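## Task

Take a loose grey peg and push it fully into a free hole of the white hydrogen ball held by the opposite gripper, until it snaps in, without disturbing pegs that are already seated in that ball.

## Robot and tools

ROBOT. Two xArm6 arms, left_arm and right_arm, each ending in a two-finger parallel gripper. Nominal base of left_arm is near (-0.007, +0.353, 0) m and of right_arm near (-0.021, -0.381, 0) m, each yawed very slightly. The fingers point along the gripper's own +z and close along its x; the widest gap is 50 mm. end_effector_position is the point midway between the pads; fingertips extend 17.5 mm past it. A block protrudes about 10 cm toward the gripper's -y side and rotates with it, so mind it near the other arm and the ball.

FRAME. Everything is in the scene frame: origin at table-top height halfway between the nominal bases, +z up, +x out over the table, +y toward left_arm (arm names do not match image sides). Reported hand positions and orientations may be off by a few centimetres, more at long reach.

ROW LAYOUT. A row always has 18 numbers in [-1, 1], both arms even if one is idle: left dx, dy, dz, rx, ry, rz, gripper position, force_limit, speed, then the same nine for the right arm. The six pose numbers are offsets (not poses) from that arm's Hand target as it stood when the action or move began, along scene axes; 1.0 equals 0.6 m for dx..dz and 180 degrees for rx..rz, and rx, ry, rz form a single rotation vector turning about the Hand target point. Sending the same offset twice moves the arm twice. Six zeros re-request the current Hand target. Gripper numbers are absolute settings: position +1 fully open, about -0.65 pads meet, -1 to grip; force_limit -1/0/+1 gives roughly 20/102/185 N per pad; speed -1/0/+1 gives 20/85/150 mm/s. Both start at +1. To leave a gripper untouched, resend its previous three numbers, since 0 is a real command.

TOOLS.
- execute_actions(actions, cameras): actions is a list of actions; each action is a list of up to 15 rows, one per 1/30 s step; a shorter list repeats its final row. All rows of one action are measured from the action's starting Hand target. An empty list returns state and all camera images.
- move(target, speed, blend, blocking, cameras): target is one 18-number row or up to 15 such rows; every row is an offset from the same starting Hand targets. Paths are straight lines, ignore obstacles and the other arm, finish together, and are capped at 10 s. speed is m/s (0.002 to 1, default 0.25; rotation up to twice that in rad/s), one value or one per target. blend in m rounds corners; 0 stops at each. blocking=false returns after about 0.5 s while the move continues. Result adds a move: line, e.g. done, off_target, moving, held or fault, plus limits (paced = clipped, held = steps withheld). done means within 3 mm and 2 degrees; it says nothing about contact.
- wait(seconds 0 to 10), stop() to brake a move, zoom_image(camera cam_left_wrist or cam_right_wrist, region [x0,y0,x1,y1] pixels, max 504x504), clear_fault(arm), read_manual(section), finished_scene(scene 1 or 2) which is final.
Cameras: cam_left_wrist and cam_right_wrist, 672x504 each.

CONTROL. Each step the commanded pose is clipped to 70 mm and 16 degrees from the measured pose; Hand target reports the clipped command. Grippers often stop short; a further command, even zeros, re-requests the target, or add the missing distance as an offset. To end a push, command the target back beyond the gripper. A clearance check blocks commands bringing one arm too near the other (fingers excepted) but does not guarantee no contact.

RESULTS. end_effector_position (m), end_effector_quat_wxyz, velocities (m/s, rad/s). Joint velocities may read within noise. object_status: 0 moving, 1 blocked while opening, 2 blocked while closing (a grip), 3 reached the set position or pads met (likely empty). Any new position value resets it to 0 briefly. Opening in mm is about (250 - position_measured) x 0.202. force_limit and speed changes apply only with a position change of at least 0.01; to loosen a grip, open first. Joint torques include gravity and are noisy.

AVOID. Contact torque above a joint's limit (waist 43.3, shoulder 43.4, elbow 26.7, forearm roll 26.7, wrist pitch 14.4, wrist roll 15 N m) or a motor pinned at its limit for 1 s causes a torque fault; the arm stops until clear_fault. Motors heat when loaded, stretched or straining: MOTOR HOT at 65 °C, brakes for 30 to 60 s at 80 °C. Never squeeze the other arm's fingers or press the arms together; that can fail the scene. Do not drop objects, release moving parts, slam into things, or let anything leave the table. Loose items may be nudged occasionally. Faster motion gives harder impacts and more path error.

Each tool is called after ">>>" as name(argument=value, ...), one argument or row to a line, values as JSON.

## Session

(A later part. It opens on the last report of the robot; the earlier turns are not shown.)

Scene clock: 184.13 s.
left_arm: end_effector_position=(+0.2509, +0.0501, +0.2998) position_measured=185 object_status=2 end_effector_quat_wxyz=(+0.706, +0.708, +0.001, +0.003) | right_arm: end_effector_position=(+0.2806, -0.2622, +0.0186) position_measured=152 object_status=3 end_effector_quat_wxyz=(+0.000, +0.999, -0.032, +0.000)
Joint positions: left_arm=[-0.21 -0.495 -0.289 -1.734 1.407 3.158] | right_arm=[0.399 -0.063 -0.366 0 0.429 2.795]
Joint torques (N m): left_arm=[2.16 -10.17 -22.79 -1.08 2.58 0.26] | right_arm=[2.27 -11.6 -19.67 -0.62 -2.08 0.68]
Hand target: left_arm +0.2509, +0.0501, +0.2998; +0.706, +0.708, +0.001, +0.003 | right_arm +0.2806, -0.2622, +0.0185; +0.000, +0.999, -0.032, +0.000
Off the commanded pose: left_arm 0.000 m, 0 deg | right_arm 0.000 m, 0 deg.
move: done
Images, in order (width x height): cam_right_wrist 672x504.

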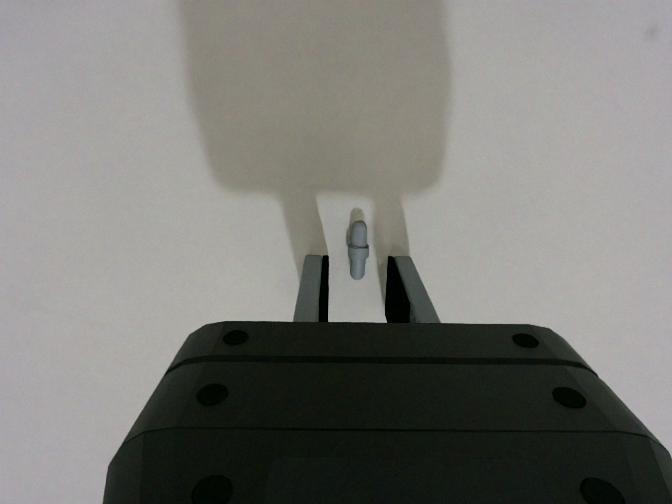

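>>> move(
  target=[
    [0,0,0,0,0,0,-1,1,0,0,-0.0008,0,0,0,0,0,-0.6,-0.5],
  ],
  speed=0.02,
)

>>> move(
  target=[
    [0,0,0,0,0,0,-1,1,0,0,0,0,0,0,0,-1,-0.6,-1],
  ],
  speed=0.02,
)

>>> move(
  target=[
    [0,0,0,0,0,0,-1,1,0,0,0,0.05,0,0,0,-1,-0.6,-1],
  ],
  speed=0.05,
  cameras=["cam_right_wrist"],
)

>>> zoom_image(
  camera="cam_right_wrist",
  region=[300, 210, 420, 330],
)

Scene clock: 189.00 s.
left_arm: end_effector_position=(+0.2509, +0.0501, +0.2998) position_measured=185 object_status=2 end_effector_quat_wxyz=(+0.706, +0.708, +0.001, +0.003) | right_arm: end_effector_position=(+0.2806, -0.2627, +0.0185) position_measured=152 object_status=3 end_effector_quat_wxyz=(+0.000, +0.999, -0.032, +0.000)
Joint positions: left_arm=[-0.21 -0.495 -0.289 -1.734 1.407 3.158] | right_arm=[0.397 -0.064 -0.365 0 0.429 2.793]
Joint torques (N m): left_arm=[2.09 -10.67 -22.73 -1.26 2.59 0.35] | right_arm=[-1.89 -13.55 -17.65 -0.35 -1.95 -0.74]
Hand target: left_arm +0.2509, +0.0501, +0.2998; +0.706, +0.708, +0.001, +0.003 | right_arm +0.2806, -0.2627, +0.0185; +0.000, +0.999, -0.032, +0.000
Off the commanded pose: left_arm 0.000 m, 0 deg | right_arm 0.000 m, 0 deg.
move: done

Scene clock: 190.03 s.
left_arm: end_effector_position=(+0.2509, +0.0501, +0.2998) position_measured=185 object_status=2 end_effector_quat_wxyz=(+0.706, +0.708, +0.001, +0.003) | right_arm: end_effector_position=(+0.2806, -0.2627, +0.0185) position_measured=233 object_status=0 end_effector_quat_wxyz=(+0.000, +0.999, -0.032, +0.000)
Joint positions: left_arm=[-0.21 -0.495 -0.289 -1.734 1.407 3.158] | right_arm=[0.397 -0.064 -0.365 0 0.429 2.793]
Joint torques (N m): left_arm=[2.05 -10.48 -22.72 -1.15 2.46 0.29] | right_arm=[-1.78 -13.75 -17.85 -0.01 -1.85 -0.67]
Hand target: left_arm +0.2509, +0.0501, +0.2998; +0.706, +0.708, +0.001, +0.003 | right_arm +0.2806, -0.2627, +0.0185; +0.000, +0.999, -0.032, +0.000
Off the commanded pose: left_arm 0.000 m, 0 deg | right_arm 0.000 m, 0 deg.
move: done

Scene clock: 191.03 s.
left_arm: end_effector_position=(+0.2509, +0.0501, +0.2998) position_measured=185 object_status=2 end_effector_quat_wxyz=(+0.706, +0.708, +0.001, +0.003) | right_arm: end_effector_position=(+0.2806, -0.2627, +0.0485) position_measured=233 object_status=2 end_effector_quat_wxyz=(+0.000, +0.999, -0.032, +0.000)
Joint positions: left_arm=[-0.21 -0.495 -0.289 -1.734 1.407 3.158] | right_arm=[0.397 -0.175 -0.375 0 0.55 2.793]
Joint torques (N m): left_arm=[1.94 -10.49 -22.74 -1.18 2.57 0.28] | right_arm=[-1.9 -12.48 -21.74 -0.32 -1.05 -0.59]
Hand target: left_arm +0.2509, +0.0501, +0.2998; +0.706, +0.708, +0.001, +0.003 | right_arm +0.2806, -0.2627, +0.0485; +0.000, +0.999, -0.032, +0.000
Off the commanded pose: left_arm 0.000 m, 0 deg | right_arm 0.000 m, 0 deg.
move: done
Images, in order (width x height): cam_right_wrist 672x504.

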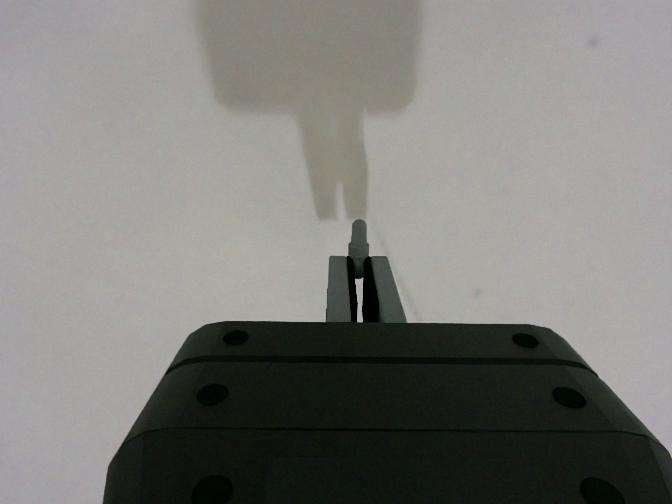

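Scaled by 4.200.

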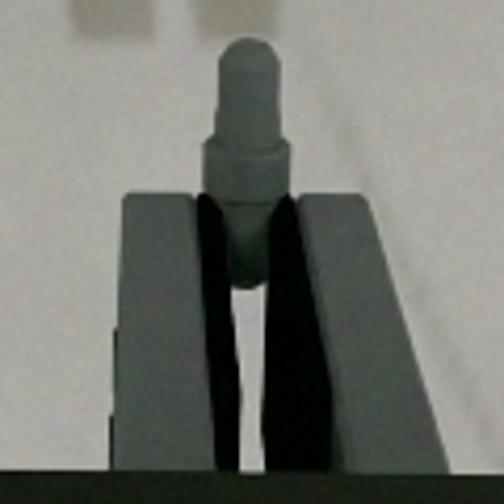

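>>> move(
  target=[
    [0,0,0,0,0,0,-1,1,0,0,0.05,0.4465,-0.0361,0,0.0206,-1,-0.6,-1],
    [0,0,0,0,0,0,-1,1,0,-0.0493,0.38,0.4465,-0.0361,0,0.0206,-1,-0.6,-1],
  ],
  speed=[0.2,0.15],
  blend=[0.04,0],
  cameras=["cam_left_wrist","cam_right_wrist"],
)

>>> zoom_image(
  camera="cam_left_wrist",
  region=[300, 200, 420, 320],
)

>>> zoom_image(
  camera="cam_right_wrist",
  region=[290, 100, 430, 290],
)

Scene clock: 199.90 s.
left_arm: end_effector_position=(+0.2509, +0.0501, +0.2998) position_measured=185 object_status=2 end_effector_quat_wxyz=(+0.706, +0.708, +0.001, +0.003) | right_arm: end_effector_position=(+0.2510, -0.0347, +0.3165) position_measured=233 object_status=2 end_effector_quat_wxyz=(+0.057, +0.998, +0.000, +0.002)
Joint positions: left_arm=[-0.21 -0.495 -0.289 -1.734 1.407 3.158] | right_arm=[0.968 -0.058 -1.359 -0.069 1.507 3.307]
Joint torques (N m): left_arm=[1.9 -10.45 -22.65 -1.12 2.56 0.29] | right_arm=[2.19 -16.79 -27.56 0 -0.9 0.72]
Hand target: left_arm +0.2509, +0.0501, +0.2998; +0.706, +0.708, +0.001, +0.003 | right_arm +0.2510, -0.0347, +0.3164; +0.057, +0.998, +0.000, +0.002
Off the commanded pose: left_arm 0.000 m, 0 deg | right_arm 0.000 m, 0 deg.
move: done

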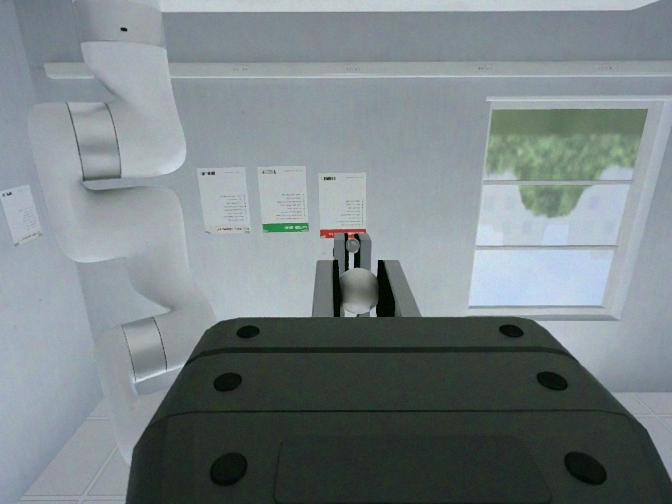

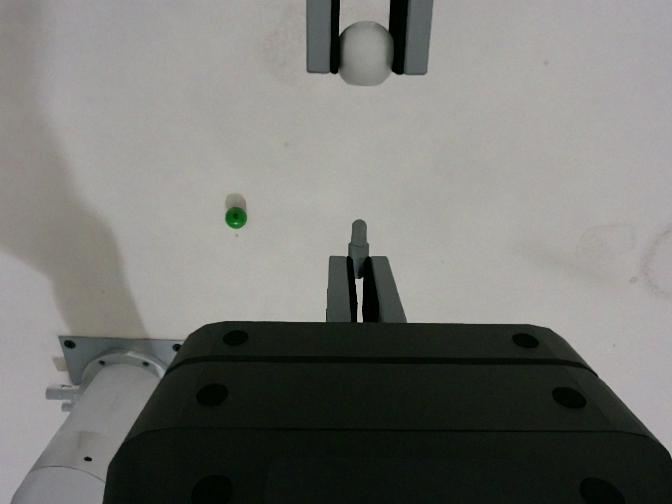

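Scaled by 4.200.

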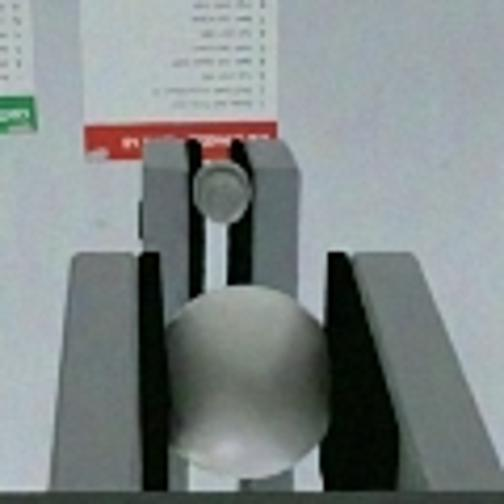

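Scaled by 2.653.

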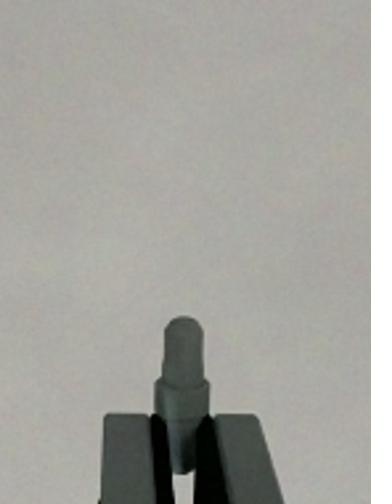

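>>> zoom_image(
  camera="cam_left_wrist",
  region=[330, 225, 376, 271],
)

>>> zoom_image(
  camera="cam_right_wrist",
  region=[325, 205, 395, 285],
)

Scaled by 10.957.

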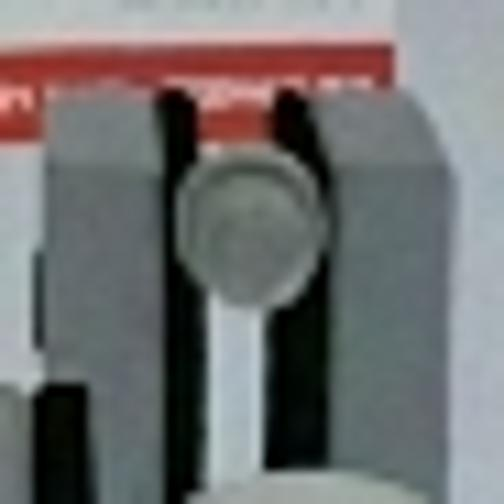

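Scaled by 6.300.

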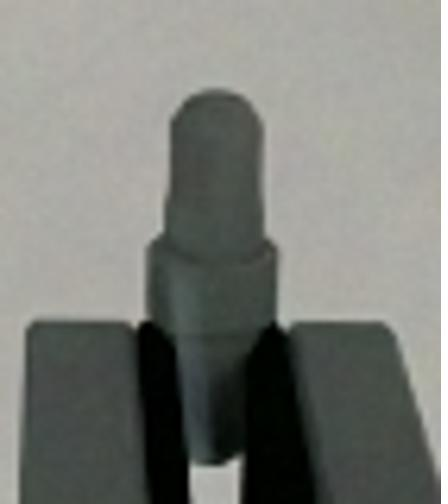

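>>> move(
  target=[
    [0,0,0,0,0,0,-1,1,0,0,-0.003,-0.0025,0.0361,0,0,-1,-0.6,-1],
  ],
  speed=0.1,
  cameras=["cam_left_wrist","cam_right_wrist"],
)

>>> zoom_image(
  camera="cam_left_wrist",
  region=[330, 225, 376, 271],
)

>>> zoom_image(
  camera="cam_left_wrist",
  region=[320, 220, 400, 320],
)

Scene clock: 212.50 s.
left_arm: end_effector_position=(+0.2509, +0.0501, +0.2998) position_measured=185 object_status=2 end_effector_quat_wxyz=(+0.706, +0.708, +0.001, +0.003) | right_arm: end_effector_position=(+0.2510, -0.0365, +0.3149) position_measured=233 object_status=2 end_effector_quat_wxyz=(+0.000, +1.000, +0.000, +0.002)
Joint positions: left_arm=[-0.21 -0.495 -0.289 -1.734 1.407 3.158] | right_arm=[0.928 -0.146 -1.245 -0.003 1.389 3.259]
Joint torques (N m): left_arm=[1.93 -10.4 -22.69 -0.92 2.63 0.32] | right_arm=[-1.96 -16.91 -26.15 0.24 -2.05 -0.79]
Hand target: left_arm +0.2509, +0.0501, +0.2998; +0.706, +0.708, +0.001, +0.003 | right_arm +0.2510, -0.0365, +0.3149; +0.000, +1.000, +0.000, +0.002
Off the commanded pose: left_arm 0.000 m, 0 deg | right_arm 0.000 m, 0 deg.
move: done

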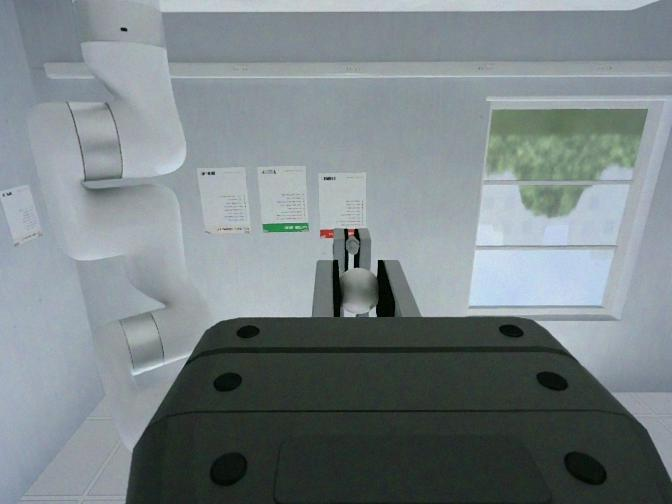

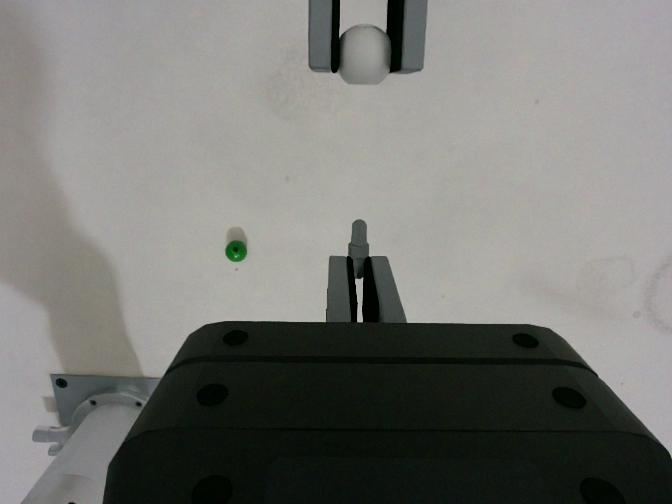

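Scaled by 10.957.

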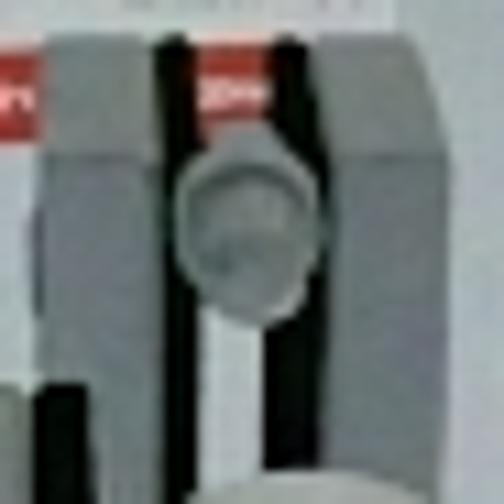

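Scaled by 5.040.

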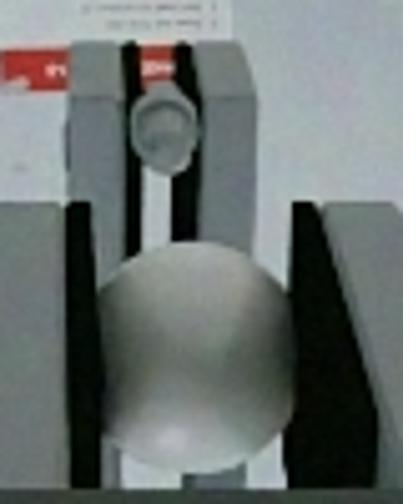

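>>> move(
  target=[
    [0,0,0,0,0,0,-1,1,0,0,-0.0025,-0.0027,0.0333,0,0,-1,-0.6,-1],
  ],
  speed=0.1,
  cameras=["cam_left_wrist"],
)

>>> zoom_image(
  camera="cam_left_wrist",
  region=[330, 225, 376, 271],
)

>>> zoom_image(
  camera="cam_left_wrist",
  region=[320, 220, 400, 320],
)

Scene clock: 218.57 s.
left_arm: end_effector_position=(+0.2509, +0.0501, +0.2998) position_measured=185 object_status=2 end_effector_quat_wxyz=(+0.706, +0.708, +0.001, +0.003) | right_arm: end_effector_position=(+0.2510, -0.0380, +0.3133) position_measured=233 object_status=2 end_effector_quat_wxyz=(-0.052, +0.999, +0.000, +0.002)
Joint positions: left_arm=[-0.21 -0.495 -0.289 -1.734 1.407 3.158] | right_arm=[0.889 -0.221 -1.144 0.068 1.284 3.204]
Joint torques (N m): left_arm=[1.59 -10.47 -22.59 -1.12 2.56 0.21] | right_arm=[-1.88 -15.74 -26.27 0.22 -2.05 -0.72]
Hand target: left_arm +0.2509, +0.0501, +0.2998; +0.706, +0.708, +0.001, +0.003 | right_arm +0.2510, -0.0380, +0.3133; -0.052, +0.999, +0.000, +0.002
Off the commanded pose: left_arm 0.000 m, 0 deg | right_arm 0.000 m, 0 deg.
move: done
Images, in order (width x height): cam_left_wrist 672x504.

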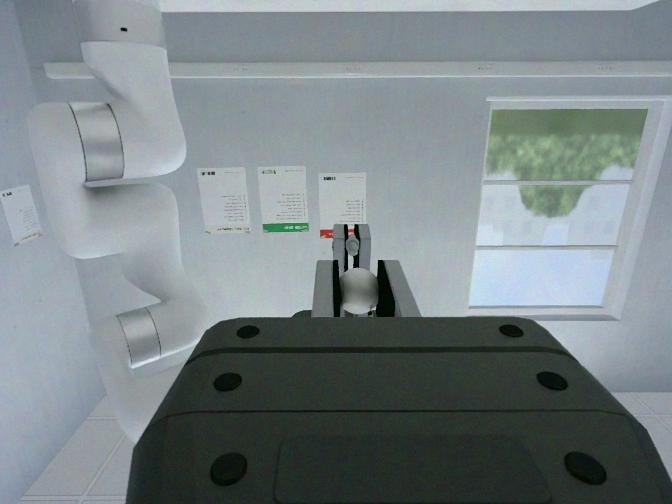

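Scaled by 10.957.

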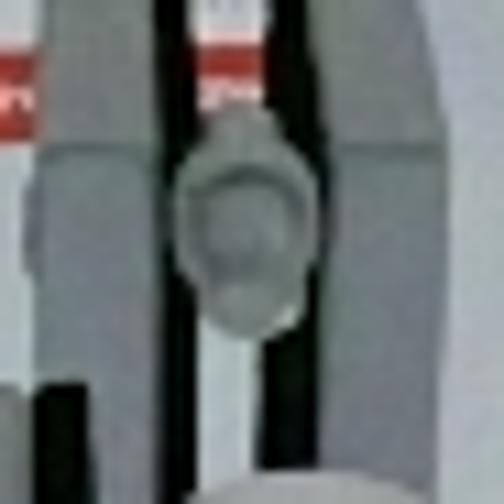

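Scaled by 5.040.

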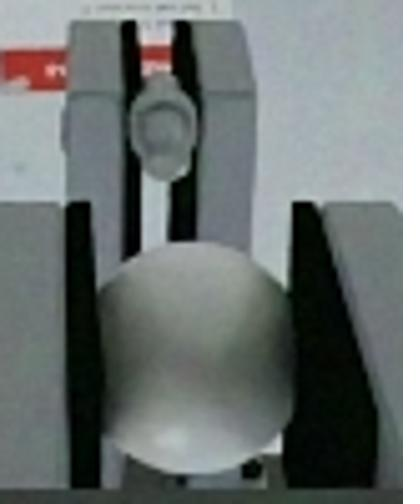

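>>> move(
  target=[
    [0,0,0,0,0,0,-1,1,0,0,0.033,-0.0052,0,0,0,-1,-0.6,-1],
  ],
  speed=0.1,
  cameras=["cam_left_wrist","cam_right_wrist"],
)

>>> zoom_image(
  camera="cam_left_wrist",
  region=[325, 225, 395, 315],
)

>>> zoom_image(
  camera="cam_right_wrist",
  region=[310, 100, 420, 290],
)

Scene clock: 231.87 s.
left_arm: end_effector_position=(+0.2509, +0.0501, +0.2998) position_measured=185 object_status=2 end_effector_quat_wxyz=(+0.706, +0.708, +0.001, +0.003) | right_arm: end_effector_position=(+0.2510, -0.0182, +0.3102) position_measured=233 object_status=2 end_effector_quat_wxyz=(-0.052, +0.999, +0.000, +0.002)
Joint positions: left_arm=[-0.21 -0.495 -0.289 -1.734 1.407 3.158] | right_arm=[0.919 -0.169 -1.187 0.066 1.272 3.234]
Joint torques (N m): left_arm=[1.64 -10.51 -22.59 -1.1 2.54 0.31] | right_arm=[2.19 -15 -28.31 -0.49 -2.08 0.68]
Hand target: left_arm +0.2509, +0.0501, +0.2998; +0.706, +0.708, +0.001, +0.003 | right_arm +0.2510, -0.0182, +0.3102; -0.052, +0.999, +0.000, +0.002
Off the commanded pose: left_arm 0.000 m, 0 deg | right_arm 0.000 m, 0 deg.
move: done

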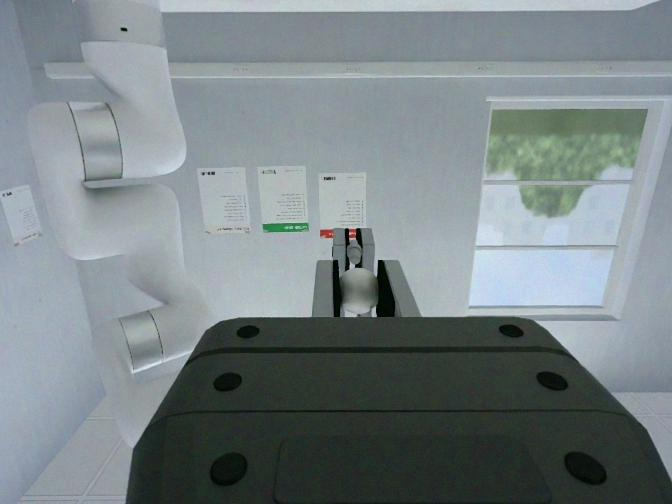

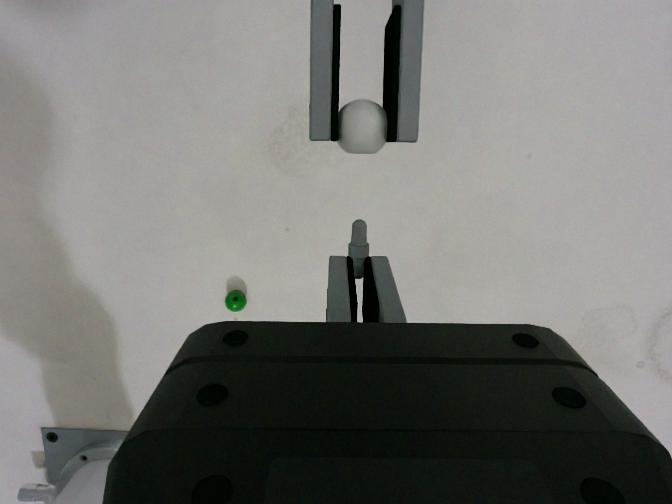

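Scaled by 5.600.

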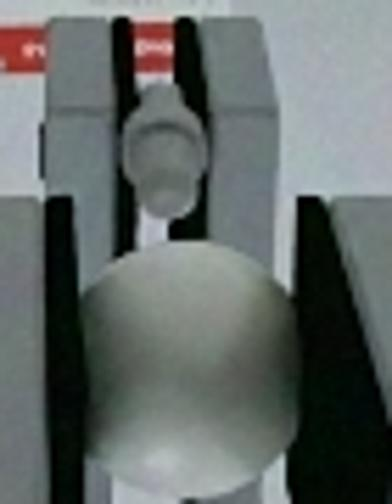

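Scaled by 2.653.

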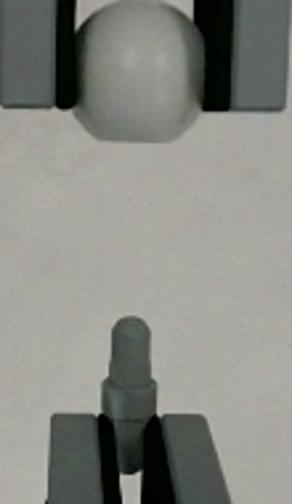

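>>> move(
  target=[
    [0,0,0,0,0,0,-1,1,0,0.0008,0.0,0.0023,0,0,0,-1,-0.6,-1],
    [0,0,0,0,0,0,-1,1,0,0.0008,0.031,0.0023,0,0,0,-1,-0.6,-1],
  ],
  speed=[0.03,0.03],
  cameras=["cam_right_wrist","cam_left_wrist"],
)

>>> zoom_image(
  camera="cam_right_wrist",
  region=[310, 130, 410, 290],
)

>>> zoom_image(
  camera="cam_left_wrist",
  region=[325, 225, 395, 315],
)

Scene clock: 244.70 s.
left_arm: end_effector_position=(+0.2509, +0.0501, +0.2998) position_measured=185 object_status=2 end_effector_quat_wxyz=(+0.706, +0.708, +0.001, +0.003) | right_arm: end_effector_position=(+0.2515, +0.0004, +0.3116) position_measured=233 object_status=2 end_effector_quat_wxyz=(-0.052, +0.999, +0.000, +0.002)
Joint positions: left_arm=[-0.21 -0.495 -0.289 -1.734 1.407 3.158] | right_arm=[0.944 -0.117 -1.244 0.063 1.276 3.26]
Joint torques (N m): left_arm=[1.71 -10.64 -22.47 -1.09 2.63 0.28] | right_arm=[2.28 -15.8 -28.74 -0.55 -1.29 0.7]
Hand target: left_arm +0.2509, +0.0501, +0.2998; +0.706, +0.708, +0.001, +0.003 | right_arm +0.2515, +0.0004, +0.3116; -0.052, +0.999, +0.000, +0.002
Off the commanded pose: left_arm 0.000 m, 0 deg | right_arm 0.000 m, 0 deg.
move: done

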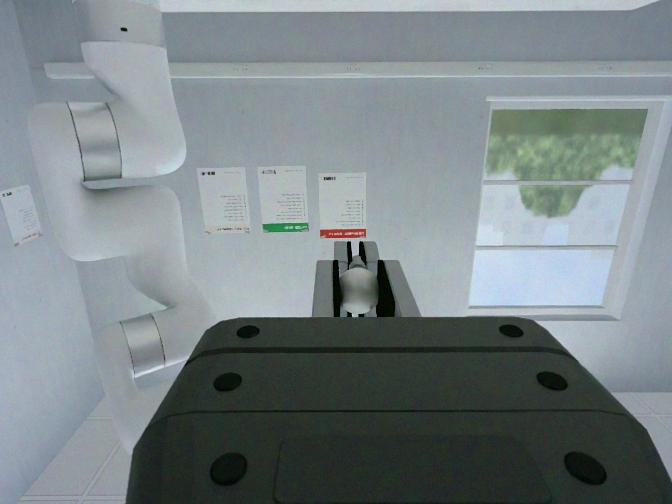

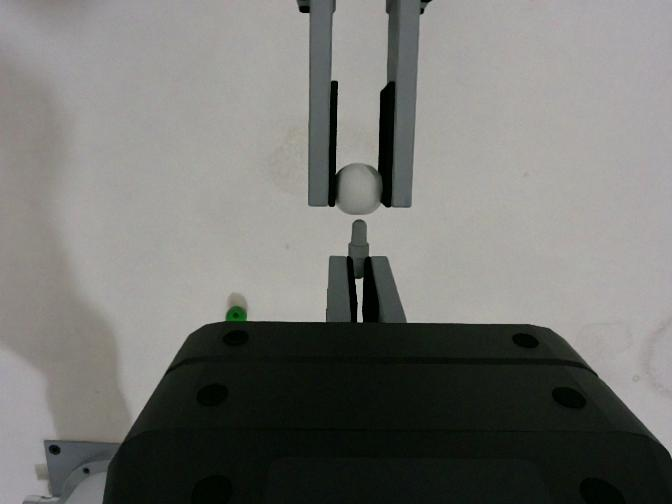

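Scaled by 3.150.

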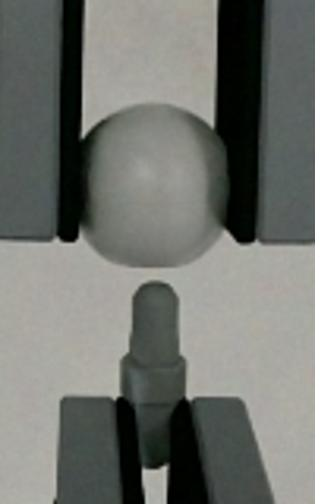

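Scaled by 5.600.

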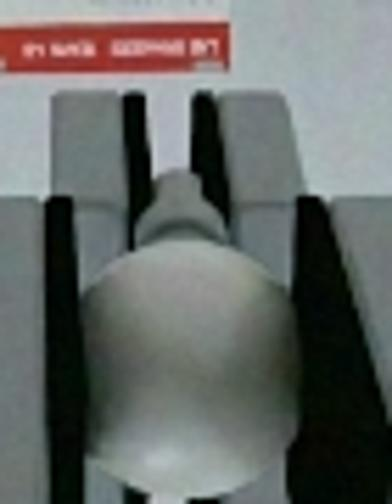

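>>> move(
  target=[
    [0,0,0,0,0,0,-1,1,0,0,0.003,0,0,0,0,-1,-0.6,-1],
  ],
  speed=0.008,
)

>>> move(
  target=[
    [0,0,0,0,0,0,-1,1,0,0,0.002,0,0,0,0,-1,-0.6,-1],
  ],
  speed=0.008,
)

>>> move(
  target=[
    [0,0,0,0,0,0,-1,1,0,0,0.0015,0,0,0,0,-1,-0.6,-1],
  ],
  speed=0.008,
  cameras=["cam_right_wrist"],
)

>>> zoom_image(
  camera="cam_right_wrist",
  region=[310, 150, 410, 290],
)

Scene clock: 248.63 s.
left_arm: end_effector_position=(+0.2509, +0.0501, +0.2998) position_measured=185 object_status=2 end_effector_quat_wxyz=(+0.706, +0.708, +0.001, +0.003) | right_arm: end_effector_position=(+0.2515, +0.0022, +0.3116) position_measured=233 object_status=2 end_effector_quat_wxyz=(-0.052, +0.999, +0.000, +0.002)
Joint positions: left_arm=[-0.21 -0.495 -0.289 -1.734 1.407 3.158] | right_arm=[0.946 -0.112 -1.249 0.063 1.276 3.262]
Joint torques (N m): left_arm=[1.32 -10.61 -22.34 -1.22 2.63 0.21] | right_arm=[2.19 -16.08 -28.34 -0.54 -1.25 0.7]
Hand target: left_arm +0.2509, +0.0501, +0.2998; +0.706, +0.708, +0.001, +0.003 | right_arm +0.2515, +0.0022, +0.3116; -0.052, +0.999, +0.000, +0.002
Off the commanded pose: left_arm 0.000 m, 0 deg | right_arm 0.000 m, 0 deg.
move: done

Scene clock: 249.33 s.
left_arm: end_effector_position=(+0.2509, +0.0501, +0.2998) position_measured=185 object_status=2 end_effector_quat_wxyz=(+0.706, +0.708, +0.001, +0.003) | right_arm: end_effector_position=(+0.2515, +0.0034, +0.3116) position_measured=233 object_status=2 end_effector_quat_wxyz=(-0.052, +0.999, +0.000, +0.002)
Joint positions: left_arm=[-0.21 -0.495 -0.289 -1.734 1.407 3.158] | right_arm=[0.948 -0.109 -1.252 0.063 1.276 3.264]
Joint torques (N m): left_arm=[1.7 -10.56 -22.48 -1.14 2.5 0.32] | right_arm=[2.19 -15.9 -28.44 -0.55 -1.26 0.73]
Hand target: left_arm +0.2509, +0.0501, +0.2998; +0.706, +0.708, +0.001, +0.003 | right_arm +0.2515, +0.0034, +0.3116; -0.052, +0.999, +0.000, +0.002
Off the commanded pose: left_arm 0.000 m, 0 deg | right_arm 0.000 m, 0 deg.
move: done

Scene clock: 250.03 s.
left_arm: end_effector_position=(+0.2509, +0.0501, +0.2998) position_measured=185 object_status=2 end_effector_quat_wxyz=(+0.706, +0.708, +0.001, +0.003) | right_arm: end_effector_position=(+0.2515, +0.0043, +0.3116) position_measured=233 object_status=2 end_effector_quat_wxyz=(-0.052, +0.999, +0.000, +0.002)
Joint positions: left_arm=[-0.21 -0.495 -0.289 -1.734 1.407 3.158] | right_arm=[0.949 -0.106 -1.255 0.063 1.276 3.265]
Joint torques (N m): left_arm=[1.02 -10.65 -22.54 -1.09 2.52 0.27] | right_arm=[1.91 -15.9 -29.39 -0.53 -2.01 0.73]
Hand target: left_arm +0.2509, +0.0501, +0.2998; +0.706, +0.708, +0.001, +0.003 | right_arm +0.2515, +0.0043, +0.3116; -0.052, +0.999, +0.000, +0.002
Off the commanded pose: left_arm 0.000 m, 0 deg | right_arm 0.000 m, 0 deg.
move: done
Images, in order (width x height): cam_right_wrist 672x504.

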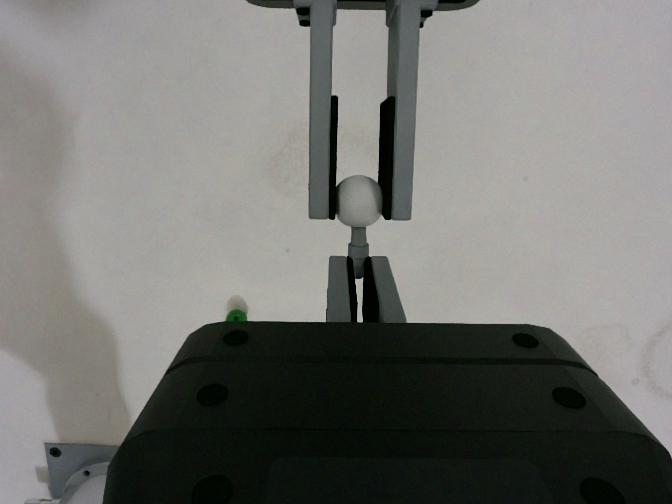

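Scaled by 3.600.

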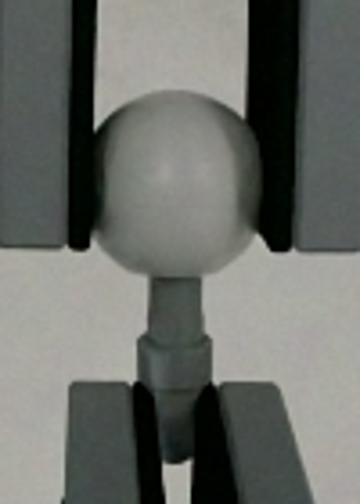

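>>> move(
  target=[
    [0,0,0,0,0,0,-1,1,0,0,0.002,0,0,0,0,-1,-0.6,-1],
  ],
  speed=0.008,
)

>>> move(
  target=[
    [0,0,0,0,0,0,-1,1,0,0,0.002,0,0,0,0,-1,-0.6,-1],
  ],
  speed=0.008,
  cameras=["cam_right_wrist","cam_left_wrist"],
)

>>> zoom_image(
  camera="cam_right_wrist",
  region=[310, 150, 410, 290],
)

>>> zoom_image(
  camera="cam_left_wrist",
  region=[325, 225, 395, 315],
)

Scene clock: 253.47 s.
left_arm: end_effector_position=(+0.2509, +0.0501, +0.2998) position_measured=185 object_status=2 end_effector_quat_wxyz=(+0.706, +0.708, +0.001, +0.003) | right_arm: end_effector_position=(+0.2515, +0.0055, +0.3116) position_measured=233 object_status=2 end_effector_quat_wxyz=(-0.052, +0.999, +0.000, +0.002)
Joint positions: left_arm=[-0.21 -0.495 -0.289 -1.734 1.407 3.158] | right_arm=[0.951 -0.103 -1.259 0.063 1.276 3.267]
Joint torques (N m): left_arm=[-1.98 -10.46 -21.96 -1.06 2.55 0.24] | right_arm=[0.95 -15.95 -29.23 -1.02 -2 0.76]
Hand target: left_arm +0.2509, +0.0501, +0.2998; +0.706, +0.708, +0.001, +0.003 | right_arm +0.2515, +0.0055, +0.3116; -0.052, +0.999, +0.000, +0.002
Off the commanded pose: left_arm 0.000 m, 0 deg | right_arm 0.000 m, 0 deg.
move: done

Scene clock: 254.17 s.
left_arm: end_effector_position=(+0.2509, +0.0501, +0.2998) position_measured=185 object_status=2 end_effector_quat_wxyz=(+0.706, +0.708, +0.001, +0.003) | right_arm: end_effector_position=(+0.2515, +0.0067, +0.3116) position_measured=233 object_status=2 end_effector_quat_wxyz=(-0.052, +0.999, +0.000, +0.002)
Joint positions: left_arm=[-0.21 -0.495 -0.289 -1.734 1.407 3.158] | right_arm=[0.952 -0.1 -1.262 0.062 1.276 3.268]
Joint torques (N m): left_arm=[-2.03 -10.48 -21.45 -0.98 2.7 0.31] | right_arm=[0.6 -15.7 -29.28 -0.93 -2.04 0.82]
Hand target: left_arm +0.2509, +0.0501, +0.2998; +0.706, +0.708, +0.001, +0.003 | right_arm +0.2515, +0.0067, +0.3116; -0.052, +0.999, +0.000, +0.002
Off the commanded pose: left_arm 0.000 m, 0 deg | right_arm 0.000 m, 0 deg.
move: done

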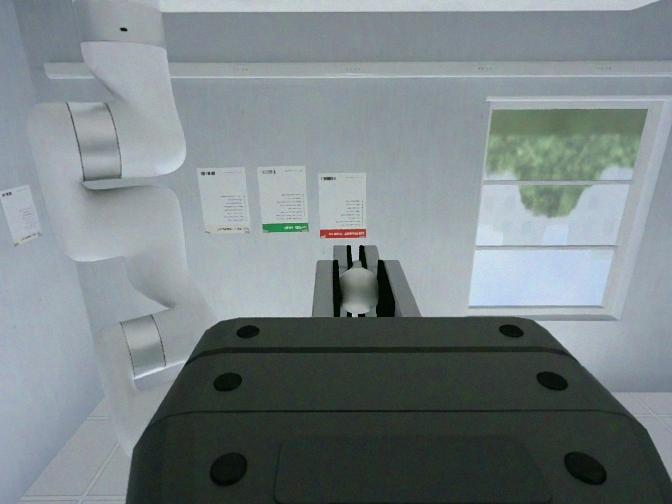

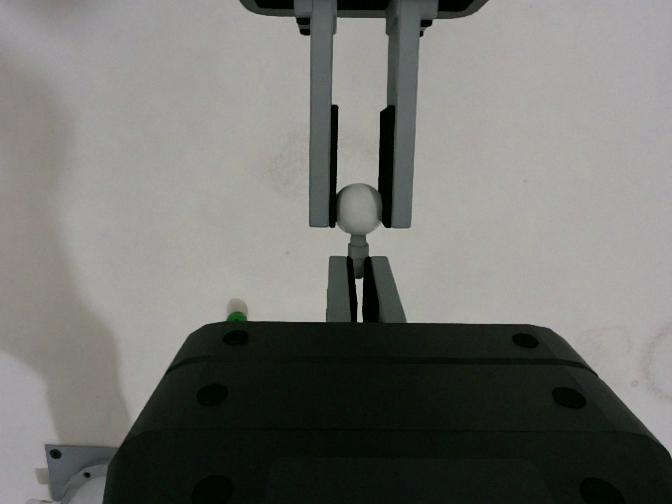

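Scaled by 3.600.

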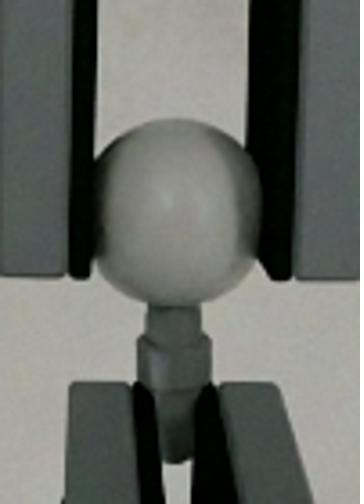

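Scaled by 5.600.

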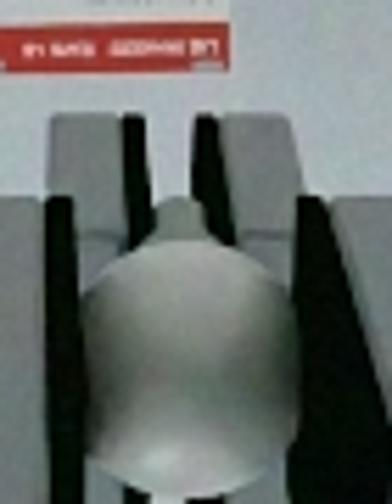

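>>> move(
  target=[
    [0,0,0,0,0,0,-1,1,0,0,0.003,0,0,0,0,-1,-0.6,-1],
  ],
  speed=0.008,
)

>>> move(
  target=[
    [0,0,0,0,0,0,-1,1,0,0,0.0015,0,0,0,0,-1,-0.6,-1],
  ],
  speed=0.008,
  cameras=["cam_right_wrist"],
)

>>> zoom_image(
  camera="cam_right_wrist",
  region=[310, 150, 410, 290],
)

Scene clock: 257.13 s.
left_arm: end_effector_position=(+0.2509, +0.0501, +0.2998) position_measured=185 object_status=2 end_effector_quat_wxyz=(+0.706, +0.708, +0.001, +0.003) | right_arm: end_effector_position=(+0.2515, +0.0085, +0.3116) position_measured=233 object_status=2 end_effector_quat_wxyz=(-0.052, +0.999, +0.000, +0.002)
Joint positions: left_arm=[-0.21 -0.495 -0.289 -1.734 1.407 3.158] | right_arm=[0.955 -0.095 -1.267 0.062 1.277 3.271]
Joint torques (N m): left_arm=[-2.23 -11.21 -21.91 -1.08 3.62 0.27] | right_arm=[1.63 -15.43 -29.51 -0.56 -2.79 0.82]
Hand target: left_arm +0.2509, +0.0501, +0.2998; +0.706, +0.708, +0.001, +0.003 | right_arm +0.2515, +0.0085, +0.3116; -0.052, +0.999, +0.000, +0.002
Off the commanded pose: left_arm 0.000 m, 0 deg | right_arm 0.000 m, 0 deg.
move: done

Scene clock: 257.83 s.
left_arm: end_effector_position=(+0.2509, +0.0502, +0.2998) position_measured=185 object_status=2 end_effector_quat_wxyz=(+0.706, +0.708, +0.001, +0.003) | right_arm: end_effector_position=(+0.2515, +0.0094, +0.3116) position_measured=233 object_status=2 end_effector_quat_wxyz=(-0.052, +0.999, +0.000, +0.002)
Joint positions: left_arm=[-0.21 -0.495 -0.289 -1.734 1.407 3.158] | right_arm=[0.956 -0.092 -1.27 0.062 1.277 3.272]
Joint torques (N m): left_arm=[-4.81 -12.43 -23.45 -1.05 4.79 0.27] | right_arm=[3.95 -14.55 -30.99 0.46 -4.1 0.81]
Hand target: left_arm +0.2509, +0.0501, +0.2998; +0.706, +0.708, +0.001, +0.003 | right_arm +0.2515, +0.0094, +0.3116; -0.052, +0.999, +0.000, +0.002
Off the commanded pose: left_arm 0.000 m, 0 deg | right_arm 0.000 m, 0 deg.
move: done
Images, in order (width x height): cam_right_wrist 672x504.

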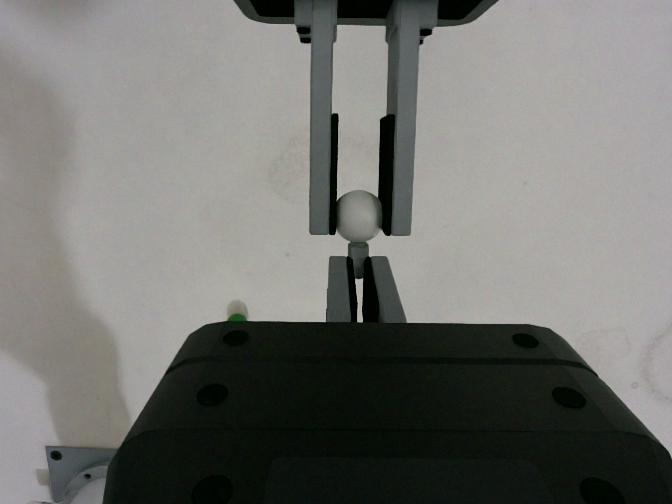

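Scaled by 3.600.

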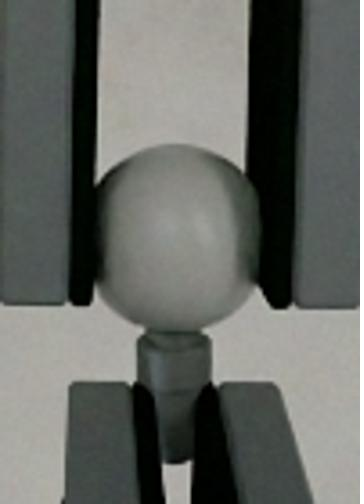

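>>> move(
  target=[
    [0,0,0,0,0,0,-1,1,0,0,0.0018,0,0,0,0,-1,-0.6,-1],
  ],
  speed=0.008,
)

>>> move(
  target=[
    [0,0,0,0,0,0,-1,1,0,0,0.0015,0,0,0,0,-1,-0.6,-1],
  ],
  speed=0.008,
  cameras=["cam_right_wrist"],
)

>>> zoom_image(
  camera="cam_right_wrist",
  region=[310, 150, 410, 290],
)

Scene clock: 261.33 s.
left_arm: end_effector_position=(+0.2509, +0.0501, +0.2998) position_measured=185 object_status=2 end_effector_quat_wxyz=(+0.706, +0.708, +0.001, +0.003) | right_arm: end_effector_position=(+0.2515, +0.0105, +0.3116) position_measured=233 object_status=2 end_effector_quat_wxyz=(-0.052, +0.999, +0.000, +0.002)
Joint positions: left_arm=[-0.21 -0.495 -0.289 -1.734 1.407 3.158] | right_arm=[0.957 -0.089 -1.273 0.062 1.277 3.273]
Joint torques (N m): left_arm=[-8.14 -15.32 -24.71 -1.11 6.43 0.21] | right_arm=[5.32 -13.23 -31.35 0.68 -4.93 0.77]
Hand target: left_arm +0.2509, +0.0501, +0.2998; +0.706, +0.708, +0.001, +0.003 | right_arm +0.2515, +0.0105, +0.3116; -0.052, +0.999, +0.000, +0.002
Off the commanded pose: left_arm 0.000 m, 0 deg | right_arm 0.000 m, 0 deg.
move: done

Scene clock: 262.03 s.
left_arm: end_effector_position=(+0.2509, +0.0502, +0.2998) position_measured=185 object_status=2 end_effector_quat_wxyz=(+0.706, +0.708, +0.001, +0.003) | right_arm: end_effector_position=(+0.2515, +0.0114, +0.3116) position_measured=233 object_status=2 end_effector_quat_wxyz=(-0.052, +0.999, +0.000, +0.002)
Joint positions: left_arm=[-0.21 -0.495 -0.289 -1.734 1.407 3.158] | right_arm=[0.959 -0.087 -1.276 0.062 1.277 3.275]
Joint torques (N m): left_arm=[-9.28 -15.42 -26.04 -1.07 7.5 0.21] | right_arm=[6.15 -12.45 -31.64 1.02 -5.68 0.77]
Hand target: left_arm +0.2509, +0.0501, +0.2998; +0.706, +0.708, +0.001, +0.003 | right_arm +0.2515, +0.0114, +0.3116; -0.052, +0.999, +0.000, +0.002
Off the commanded pose: left_arm 0.000 m, 0 deg | right_arm 0.000 m, 0 deg.
move: done
Images, in order (width x height): cam_right_wrist 672x504.

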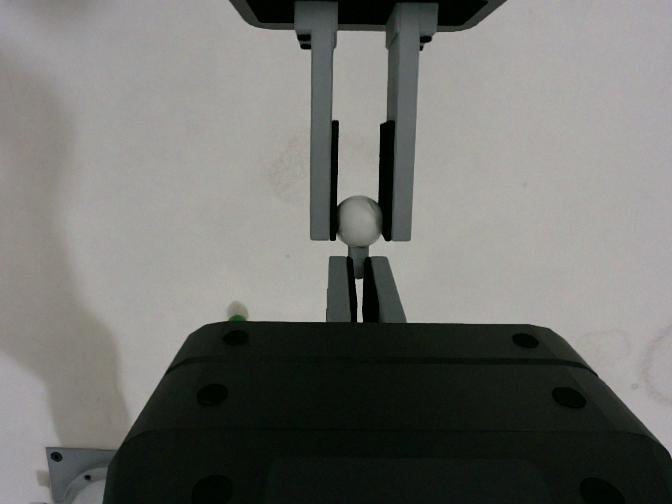

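Scaled by 3.600.

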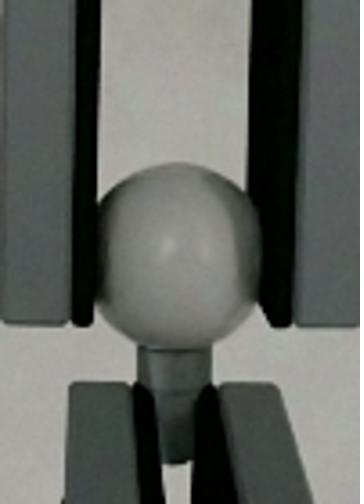

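>>> execute_actions(
  actions=[],
)

Scene clock: 269.73 s.
left_arm: end_effector_position=(+0.2509, +0.0501, +0.2998) position_measured=185 object_status=2 end_effector_quat_wxyz=(+0.706, +0.708, +0.001, +0.003) | right_arm: end_effector_position=(+0.2515, +0.0114, +0.3116) position_measured=233 object_status=2 end_effector_quat_wxyz=(-0.052, +0.999, +0.000, +0.002)
Joint positions: left_arm=[-0.21 -0.495 -0.289 -1.734 1.407 3.158] | right_arm=[0.959 -0.087 -1.276 0.062 1.277 3.275]
Joint velocities: within noise
Joint torques (N m): left_arm=[-12.22 -15.42 -26.76 -1.02 8.13 0.22] | right_arm=[2.18 -12.77 -29.58 1.45 -6.24 0.73]
Hand target: left_arm +0.2509, +0.0501, +0.2998; +0.706, +0.708, +0.001, +0.003 | right_arm +0.2515, +0.0114, +0.3116; -0.052, +0.999, +0.000, +0.002
Tool commands: left_gripper/position=-1.0 left_gripper/force_limit=+1.0 left_gripper/speed=+0.0 right_gripper/position=-1.0 right_gripper/force_limit=-0.6 right_gripper/speed=-1.0
Off the commanded pose: left_arm 0.000 m, 0 deg | right_arm 0.000 m, 0 deg.

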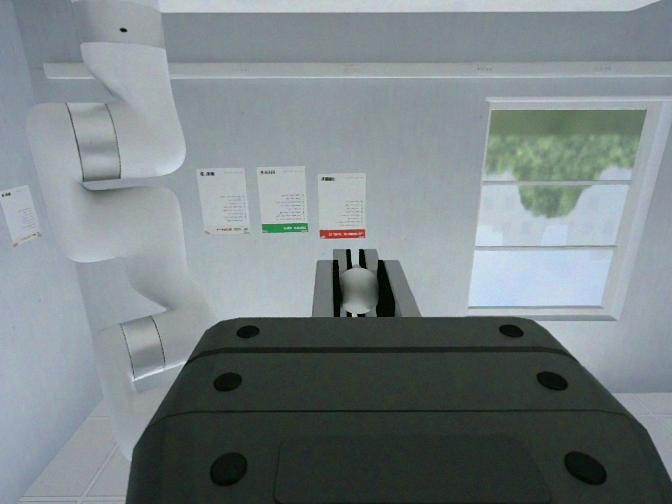

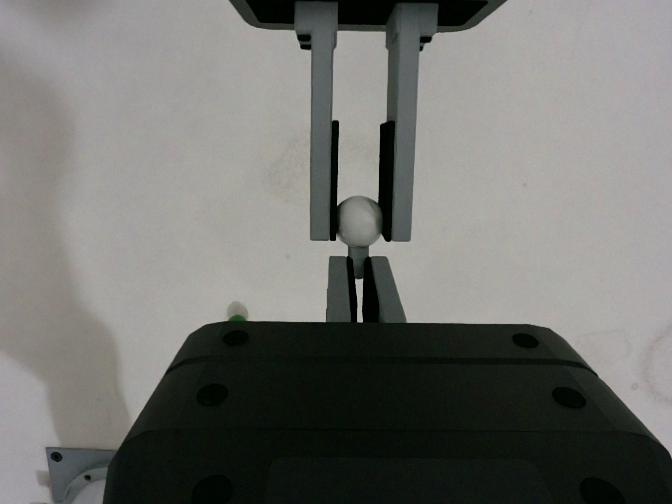

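>>> move(
  target=[0,0,0,0,0,0,-1,1,0,0,-0.0008,0,0,0,0,-1,-0.6,-1],
  speed=0.01,
)

>>> move(
  target=[0,0,0,0,0,0,-1,1,0,0,0,0,0,0,0,0,-0.6,-1],
)

Scene clock: 272.27 s.
left_arm: end_effector_position=(+0.2508, +0.0501, +0.2998) position_measured=185 object_status=2 end_effector_quat_wxyz=(+0.706, +0.708, +0.001, +0.003) | right_arm: end_effector_position=(+0.2515, +0.0110, +0.3116) position_measured=233 object_status=2 end_effector_quat_wxyz=(-0.052, +0.999, +0.000, +0.002)
Joint positions: left_arm=[-0.21 -0.495 -0.289 -1.734 1.407 3.158] | right_arm=[0.958 -0.088 -1.275 0.062 1.277 3.274]
Joint torques (N m): left_arm=[-9.02 -15.57 -25.6 -1.12 7.13 0.24] | right_arm=[-2.48 -14.92 -26.52 0.03 -4.21 -0.68]
Hand target: left_arm +0.2509, +0.0501, +0.2998; +0.706, +0.708, +0.001, +0.003 | right_arm +0.2515, +0.0109, +0.3116; -0.052, +0.999, +0.000, +0.002
Off the commanded pose: left_arm 0.000 m, 0 deg | right_arm 0.000 m, 0 deg.
move: done

Scene clock: 273.33 s.
left_arm: end_effector_position=(+0.2509, +0.0501, +0.2998) position_measured=185 object_status=2 end_effector_quat_wxyz=(+0.706, +0.708, +0.001, +0.003) | right_arm: end_effector_position=(+0.2515, +0.0109, +0.3116) position_measured=152 object_status=3 end_effector_quat_wxyz=(-0.052, +0.999, +0.000, +0.002)
Joint positions: left_arm=[-0.21 -0.495 -0.289 -1.734 1.407 3.158] | right_arm=[0.958 -0.088 -1.275 0.062 1.277 3.274]
Joint torques (N m): left_arm=[2.52 -11.34 -21.62 -1.06 1.48 0.15] | right_arm=[0.62 -18.35 -27.02 -0.58 -1.2 -0.65]
Hand target: left_arm +0.2509, +0.0501, +0.2998; +0.706, +0.708, +0.001, +0.003 | right_arm +0.2515, +0.0109, +0.3116; -0.052, +0.999, +0.000, +0.002
Off the commanded pose: left_arm 0.000 m, 0 deg | right_arm 0.000 m, 0 deg.
move: done

Retreat to y≈−0.08, and look.

>>> move(
  target=[0,0,0,0,0,0,-1,1,0,0,-0.12,0,0,0,0,0,-0.6,-1],
  speed=0.15,
  cameras=["all"],
)

>>> zoom_image(
  camera="cam_right_wrist",
  region=[320, 60, 400, 120],
)

>>> zoom_image(
  camera="cam_left_wrist",
  region=[310, 240, 410, 320],
)

Scene clock: 275.67 s.
left_arm: end_effector_position=(+0.2509, +0.0501, +0.2998) position_measured=185 object_status=2 end_effector_quat_wxyz=(+0.706, +0.708, +0.001, +0.003) | right_arm: end_effector_position=(+0.2515, -0.0611, +0.3116) position_measured=152 object_status=3 end_effector_quat_wxyz=(-0.052, +0.999, +0.000, +0.002)
Joint positions: left_arm=[-0.21 -0.495 -0.289 -1.734 1.407 3.158] | right_arm=[0.851 -0.28 -1.084 0.071 1.285 3.165]
Joint torques (N m): left_arm=[2.54 -10.47 -21.74 -1.03 1.48 0.24] | right_arm=[-1.82 -14.72 -26.42 0.44 -1.32 -0.78]
Hand target: left_arm +0.2509, +0.0501, +0.2998; +0.706, +0.708, +0.001, +0.003 | right_arm +0.2515, -0.0611, +0.3116; -0.052, +0.999, +0.000, +0.002
Off the commanded pose: left_arm 0.000 m, 0 deg | right_arm 0.000 m, 0 deg.
move: done

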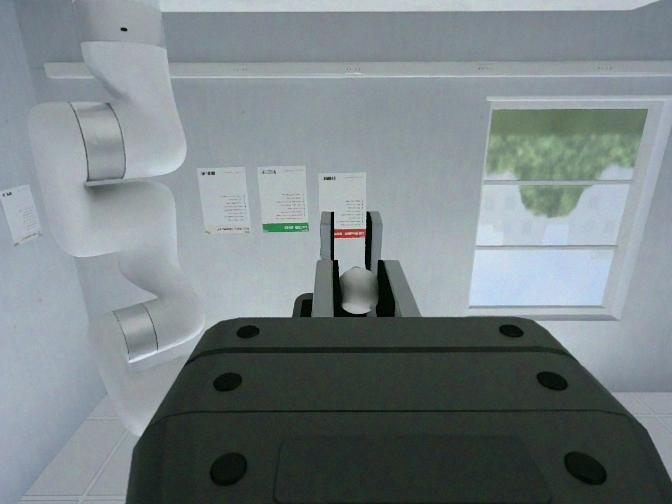

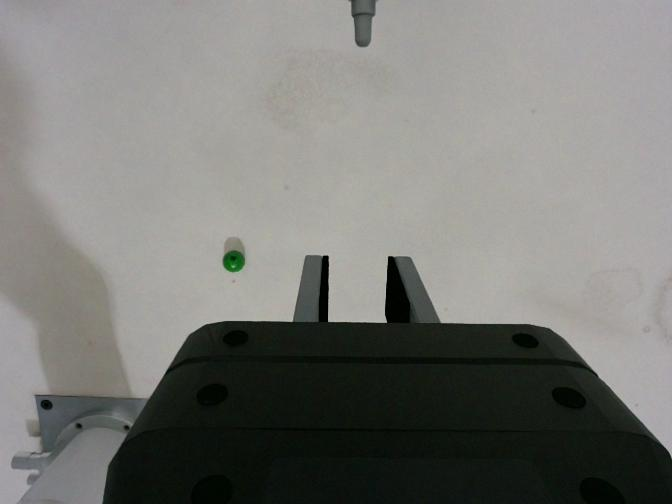

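Scaled by 6.300.

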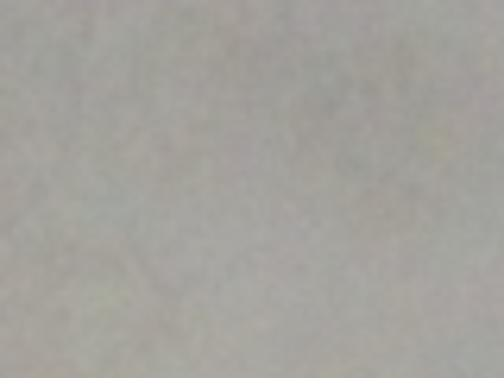

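Scaled by 5.040.

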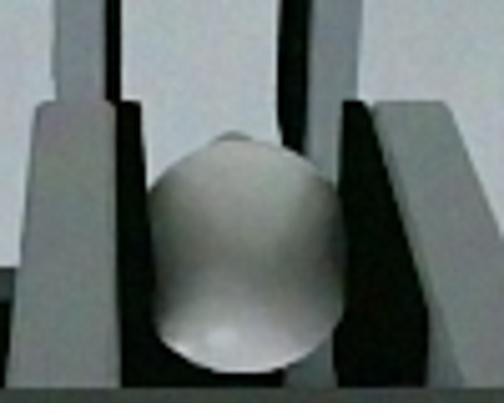

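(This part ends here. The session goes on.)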